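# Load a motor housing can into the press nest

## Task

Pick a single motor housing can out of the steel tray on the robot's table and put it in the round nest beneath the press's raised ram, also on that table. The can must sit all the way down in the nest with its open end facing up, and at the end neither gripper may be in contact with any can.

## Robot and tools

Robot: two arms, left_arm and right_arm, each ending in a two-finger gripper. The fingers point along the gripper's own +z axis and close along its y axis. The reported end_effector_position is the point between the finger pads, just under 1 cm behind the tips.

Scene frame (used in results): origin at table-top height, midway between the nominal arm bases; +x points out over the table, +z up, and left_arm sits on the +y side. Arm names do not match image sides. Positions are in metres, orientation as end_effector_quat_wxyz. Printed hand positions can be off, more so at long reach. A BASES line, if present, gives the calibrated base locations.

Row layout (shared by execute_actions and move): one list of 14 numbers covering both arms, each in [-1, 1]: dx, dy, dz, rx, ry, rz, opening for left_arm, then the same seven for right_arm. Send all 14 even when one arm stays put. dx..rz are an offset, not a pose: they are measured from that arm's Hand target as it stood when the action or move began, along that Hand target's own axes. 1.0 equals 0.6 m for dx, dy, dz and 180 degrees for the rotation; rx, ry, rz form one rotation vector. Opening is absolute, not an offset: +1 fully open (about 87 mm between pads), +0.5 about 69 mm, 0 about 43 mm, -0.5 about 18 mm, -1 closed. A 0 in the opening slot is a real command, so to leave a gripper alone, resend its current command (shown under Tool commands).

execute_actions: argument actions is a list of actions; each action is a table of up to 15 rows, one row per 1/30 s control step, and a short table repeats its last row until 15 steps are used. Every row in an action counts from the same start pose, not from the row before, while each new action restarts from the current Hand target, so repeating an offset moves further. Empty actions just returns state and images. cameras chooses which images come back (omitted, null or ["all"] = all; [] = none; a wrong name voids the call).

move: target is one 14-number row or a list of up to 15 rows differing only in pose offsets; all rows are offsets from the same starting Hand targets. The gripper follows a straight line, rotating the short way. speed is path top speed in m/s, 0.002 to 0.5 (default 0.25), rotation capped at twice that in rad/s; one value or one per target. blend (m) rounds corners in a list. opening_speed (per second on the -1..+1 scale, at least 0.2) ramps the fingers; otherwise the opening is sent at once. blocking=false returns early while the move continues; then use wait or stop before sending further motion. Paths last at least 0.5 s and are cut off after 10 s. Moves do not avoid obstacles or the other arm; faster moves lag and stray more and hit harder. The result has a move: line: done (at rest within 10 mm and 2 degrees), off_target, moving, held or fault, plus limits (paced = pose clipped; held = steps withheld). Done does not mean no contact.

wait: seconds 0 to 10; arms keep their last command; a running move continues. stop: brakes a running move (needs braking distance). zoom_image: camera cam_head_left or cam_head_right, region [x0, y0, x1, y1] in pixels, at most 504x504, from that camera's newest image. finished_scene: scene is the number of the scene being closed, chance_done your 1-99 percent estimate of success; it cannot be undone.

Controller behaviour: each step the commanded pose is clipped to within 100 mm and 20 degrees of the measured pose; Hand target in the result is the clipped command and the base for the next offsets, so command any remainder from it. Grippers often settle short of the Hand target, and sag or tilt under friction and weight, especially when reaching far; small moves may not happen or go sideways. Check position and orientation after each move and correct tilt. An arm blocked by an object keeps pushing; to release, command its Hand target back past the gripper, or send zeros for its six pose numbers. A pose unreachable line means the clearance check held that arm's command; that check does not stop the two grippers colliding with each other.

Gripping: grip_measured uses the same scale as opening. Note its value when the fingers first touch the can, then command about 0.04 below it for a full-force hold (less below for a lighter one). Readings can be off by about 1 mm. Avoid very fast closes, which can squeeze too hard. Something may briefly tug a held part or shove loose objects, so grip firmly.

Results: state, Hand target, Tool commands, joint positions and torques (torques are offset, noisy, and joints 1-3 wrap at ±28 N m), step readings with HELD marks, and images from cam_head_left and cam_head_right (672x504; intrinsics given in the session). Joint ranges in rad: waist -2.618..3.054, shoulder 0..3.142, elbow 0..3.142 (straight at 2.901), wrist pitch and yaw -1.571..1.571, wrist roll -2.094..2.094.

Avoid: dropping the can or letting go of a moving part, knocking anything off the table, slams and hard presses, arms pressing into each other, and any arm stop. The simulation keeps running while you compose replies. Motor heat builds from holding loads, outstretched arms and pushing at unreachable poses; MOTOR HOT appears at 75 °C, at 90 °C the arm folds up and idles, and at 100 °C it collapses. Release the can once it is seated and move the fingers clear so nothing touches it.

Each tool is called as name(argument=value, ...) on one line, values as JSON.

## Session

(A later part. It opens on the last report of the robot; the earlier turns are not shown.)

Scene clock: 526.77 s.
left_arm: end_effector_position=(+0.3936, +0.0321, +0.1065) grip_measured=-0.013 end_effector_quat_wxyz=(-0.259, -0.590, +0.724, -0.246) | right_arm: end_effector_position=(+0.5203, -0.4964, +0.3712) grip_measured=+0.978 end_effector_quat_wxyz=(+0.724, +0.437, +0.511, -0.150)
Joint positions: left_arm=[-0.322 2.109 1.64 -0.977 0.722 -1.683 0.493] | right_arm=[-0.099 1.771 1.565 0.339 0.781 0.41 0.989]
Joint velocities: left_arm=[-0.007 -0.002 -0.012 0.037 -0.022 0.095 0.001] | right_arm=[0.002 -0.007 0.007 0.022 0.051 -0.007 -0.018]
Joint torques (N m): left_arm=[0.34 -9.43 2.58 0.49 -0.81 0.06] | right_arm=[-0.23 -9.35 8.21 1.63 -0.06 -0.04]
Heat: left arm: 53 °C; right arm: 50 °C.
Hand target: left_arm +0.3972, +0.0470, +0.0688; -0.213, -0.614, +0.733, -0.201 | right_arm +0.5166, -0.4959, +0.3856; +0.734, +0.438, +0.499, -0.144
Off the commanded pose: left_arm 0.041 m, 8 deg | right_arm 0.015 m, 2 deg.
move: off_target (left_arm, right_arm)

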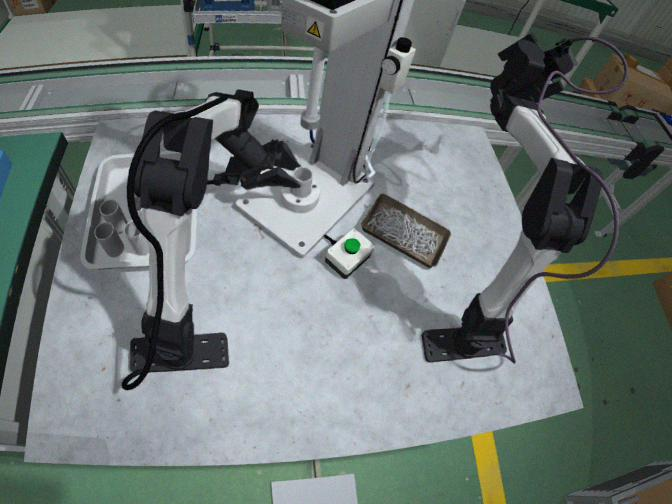

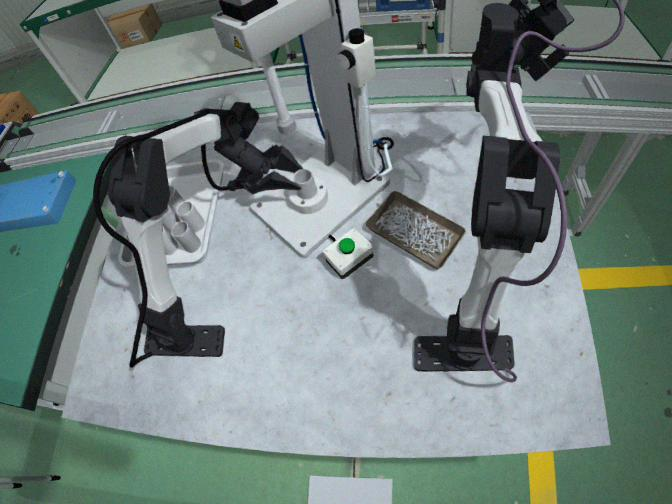

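move(target=[0.0517,0,-0.0455,0,0.025,0,-0.3,0,0,0,0,0,0,1], speed=0.05, cameras=[])

move(target=[0,0,0,0,0,0,0.45,0,0,0,0,0,0,1], opening_speed=0.5)

zoom_image(camera="cam_head_left", region=[250, 120, 350, 220])

zoom_image(camera="cam_head_right", region=[260, 130, 360, 230])

Scene clock: 532.37 s.
left_arm: end_effector_position=(+0.3942, +0.0328, +0.1084) grip_measured=-0.013 end_effector_quat_wxyz=(-0.258, -0.592, +0.724, -0.243) | right_arm: end_effector_position=(+0.5203, -0.4964, +0.3712) grip_measured=+0.978 end_effector_quat_wxyz=(+0.724, +0.437, +0.511, -0.150)
Joint positions: left_arm=[-0.322 2.109 1.651 -0.99 0.717 -1.686 0.493] | right_arm=[-0.099 1.771 1.565 0.339 0.781 0.41 0.989]
Joint velocities: left_arm=[-0.007 -0.002 -0.027 0.022 -0.037 0.007 0.001] | right_arm=[0.012 -0.002 -0.012 0.051 -0.022 -0.051 0.008]
Joint torques (N m): left_arm=[-0.38 -12.72 6.39 0 -0.12 -0.19] | right_arm=[-0.23 -9.35 8.21 1.63 -0.06 -0.04]
Heat: left arm: 52 °C; right arm: 50 °C.
Hand target: left_arm +0.3943, +0.0366, +0.1088; -0.242, -0.605, +0.724, -0.225 | right_arm +0.5166, -0.4959, +0.3856; +0.734, +0.438, +0.499, -0.144
Off the commanded pose: left_arm 0.004 m, 3 deg | right_arm 0.015 m, 2 deg.
move: off_target (left_arm, right_arm)
No camera images: "cameras" was empty.

Scene clock: 534.07 s.
left_arm: end_effector_position=(+0.3930, +0.0380, +0.1017) grip_measured=+0.450 end_effector_quat_wxyz=(-0.248, -0.604, +0.724, -0.224) | right_arm: end_effector_position=(+0.5203, -0.4964, +0.3712) grip_measured=+0.978 end_effector_quat_wxyz=(+0.724, +0.437, +0.511, -0.150)
Joint positions: left_arm=[-0.322 2.109 1.651 -1.01 0.674 -1.696 0.725] | right_arm=[-0.099 1.771 1.565 0.339 0.781 0.41 0.989]
Joint velocities: left_arm=[-0.017 -0.007 0.002 0.022 0.007 -0.051 0.001] | right_arm=[0.012 -0.012 -0.012 0.007 -0.051 -0.037 -0.013]
Joint torques (N m): left_arm=[-0.49 -12.64 6.67 0.12 0.31 -0.06] | right_arm=[-0.23 -9.36 8.21 1.63 -0.06 -0.04]
Heat: left arm: 52 °C; right arm: 50 °C.
Hand target: left_arm +0.3943, +0.0366, +0.1088; -0.242, -0.605, +0.724, -0.225 | right_arm +0.5166, -0.4959, +0.3856; +0.734, +0.438, +0.499, -0.144
Off the commanded pose: left_arm 0.007 m, 1 deg | right_arm 0.015 m, 2 deg.
move: off_target (right_arm)

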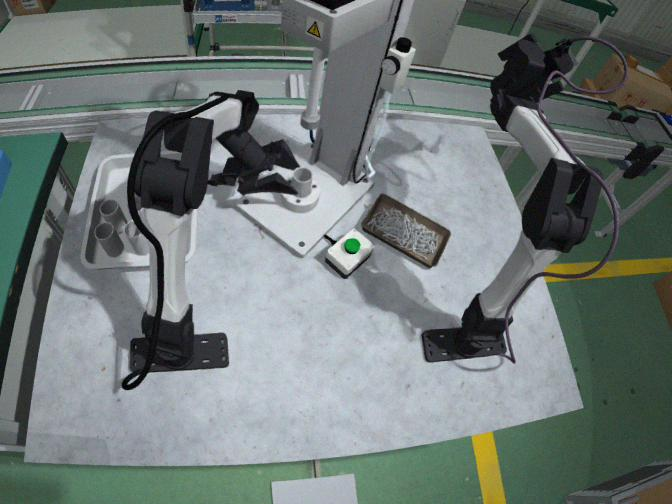

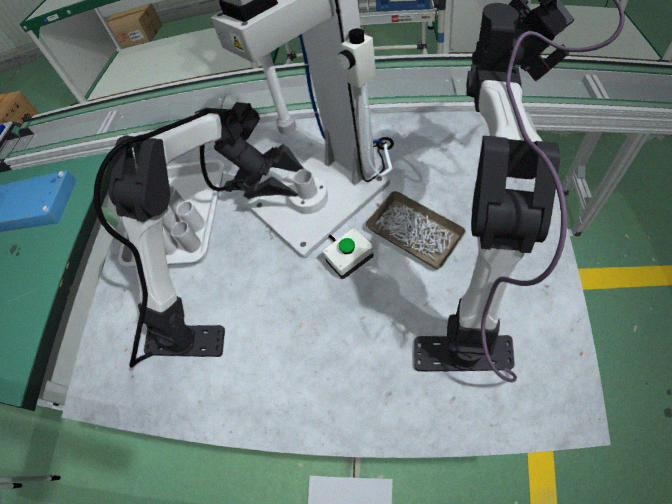

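Scaled by 5.040.

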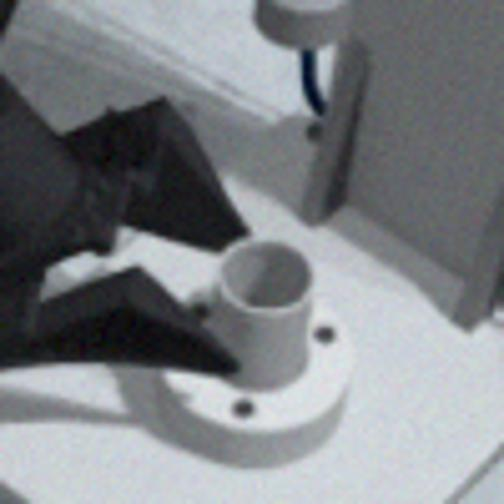

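Scaled by 5.040.

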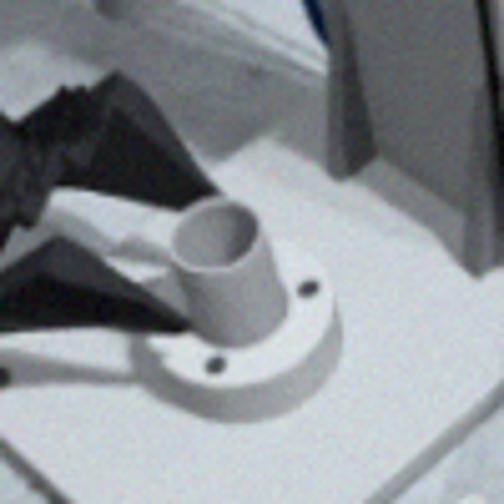

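move(target=[[0,0,-0.1,0,0,0,0.45,0,0,0,0,0,0,1],[0,0,-0.22,0,0,0,0.45,0,0,0,0,0,0,1]], speed=[0.06,0.15])

zoom_image(camera="cam_head_left", region=[250, 120, 350, 220])

zoom_image(camera="cam_head_right", region=[260, 130, 360, 230])

Scene clock: 539.27 s.
left_arm: end_effector_position=(+0.4070, +0.1167, +0.2070) grip_measured=+0.450 end_effector_quat_wxyz=(-0.234, -0.614, +0.716, -0.234) | right_arm: end_effector_position=(+0.5203, -0.4964, +0.3712) grip_measured=+0.978 end_effector_quat_wxyz=(+0.724, +0.437, +0.511, -0.150)
Joint positions: left_arm=[-0.127 2.109 2.077 -1.541 0.674 -1.491 0.725] | right_arm=[-0.099 1.771 1.565 0.339 0.781 0.41 0.989]
Joint velocities: left_arm=[-0.007 -0.002 -0.017 -0.066 -0.007 -0.066 -0.001] | right_arm=[-0.017 0.007 0.007 -0.007 0.051 -0.095 -0.003]
Joint torques (N m): left_arm=[0.14 -11.52 6.52 -0.03 0.32 0.16] | right_arm=[-0.21 -9.35 8.21 1.63 -0.06 -0.04]
Heat: left arm: 53 °C; right arm: 50 °C.
Hand target: left_arm +0.4064, +0.1175, +0.2119; -0.238, -0.606, +0.725, -0.223 | right_arm +0.5166, -0.4959, +0.3856; +0.734, +0.438, +0.499, -0.144
Off the commanded pose: left_arm 0.006 m, 2 deg | right_arm 0.015 m, 2 deg.
joint sent to its limit (left arm) — joint 4 (wrist pitch), lower limit. The joint targets still meet the commanded pose.
move: off_target (right_arm)

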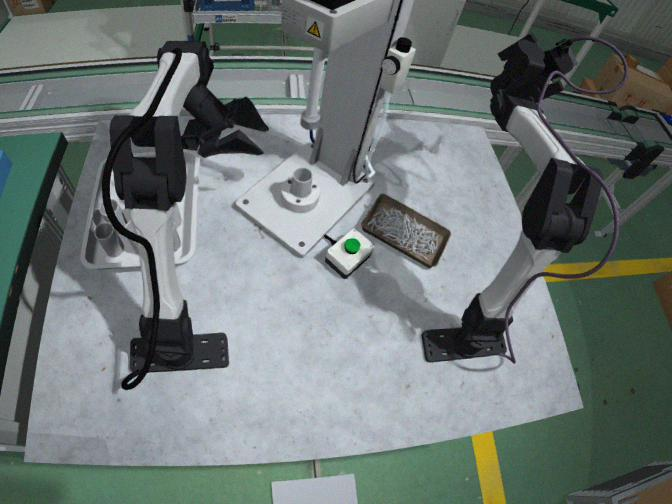

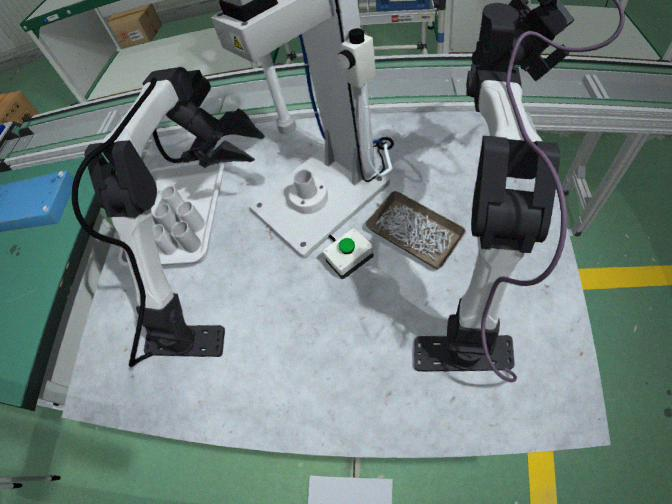

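Scaled by 5.040.

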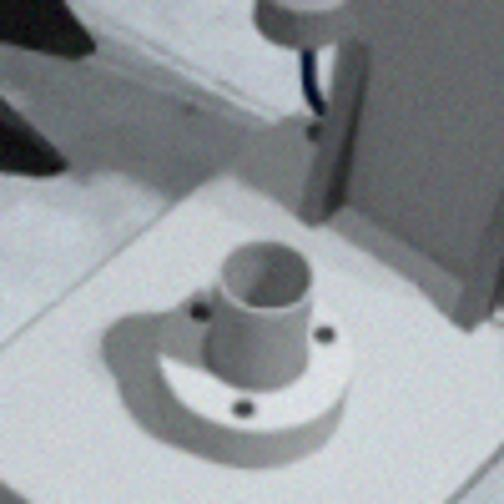

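Scaled by 5.040.

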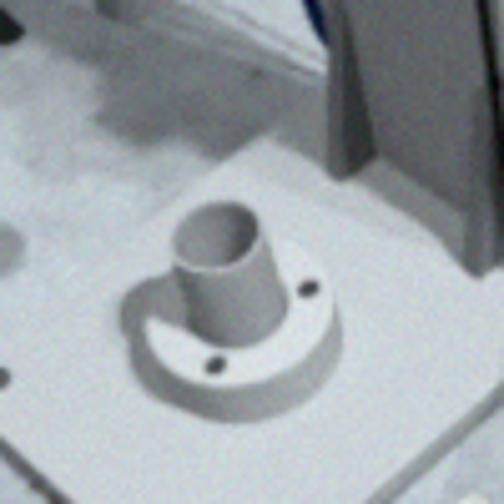

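zoom_image(camera="cam_head_right", region=[210, 40, 410, 240])

zoom_image(camera="cam_head_left", region=[220, 30, 420, 230])

Scaled by 2.520.

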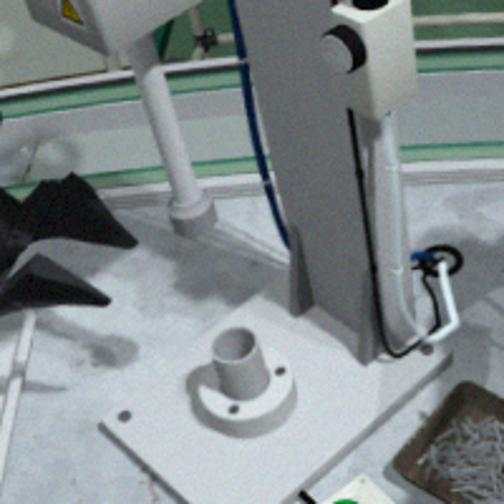

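Scaled by 2.520.

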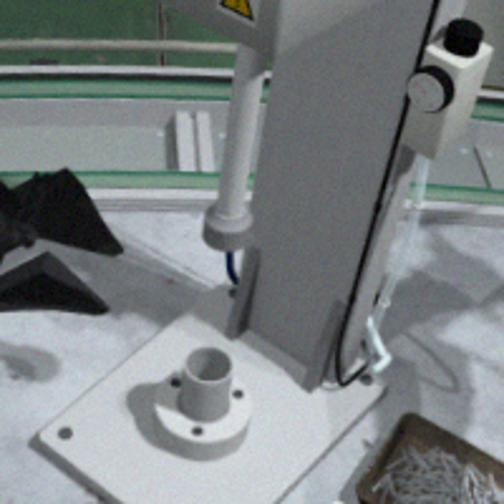

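finished_scene(scene=1, chance_done=85)

The scene is finished: the task was done.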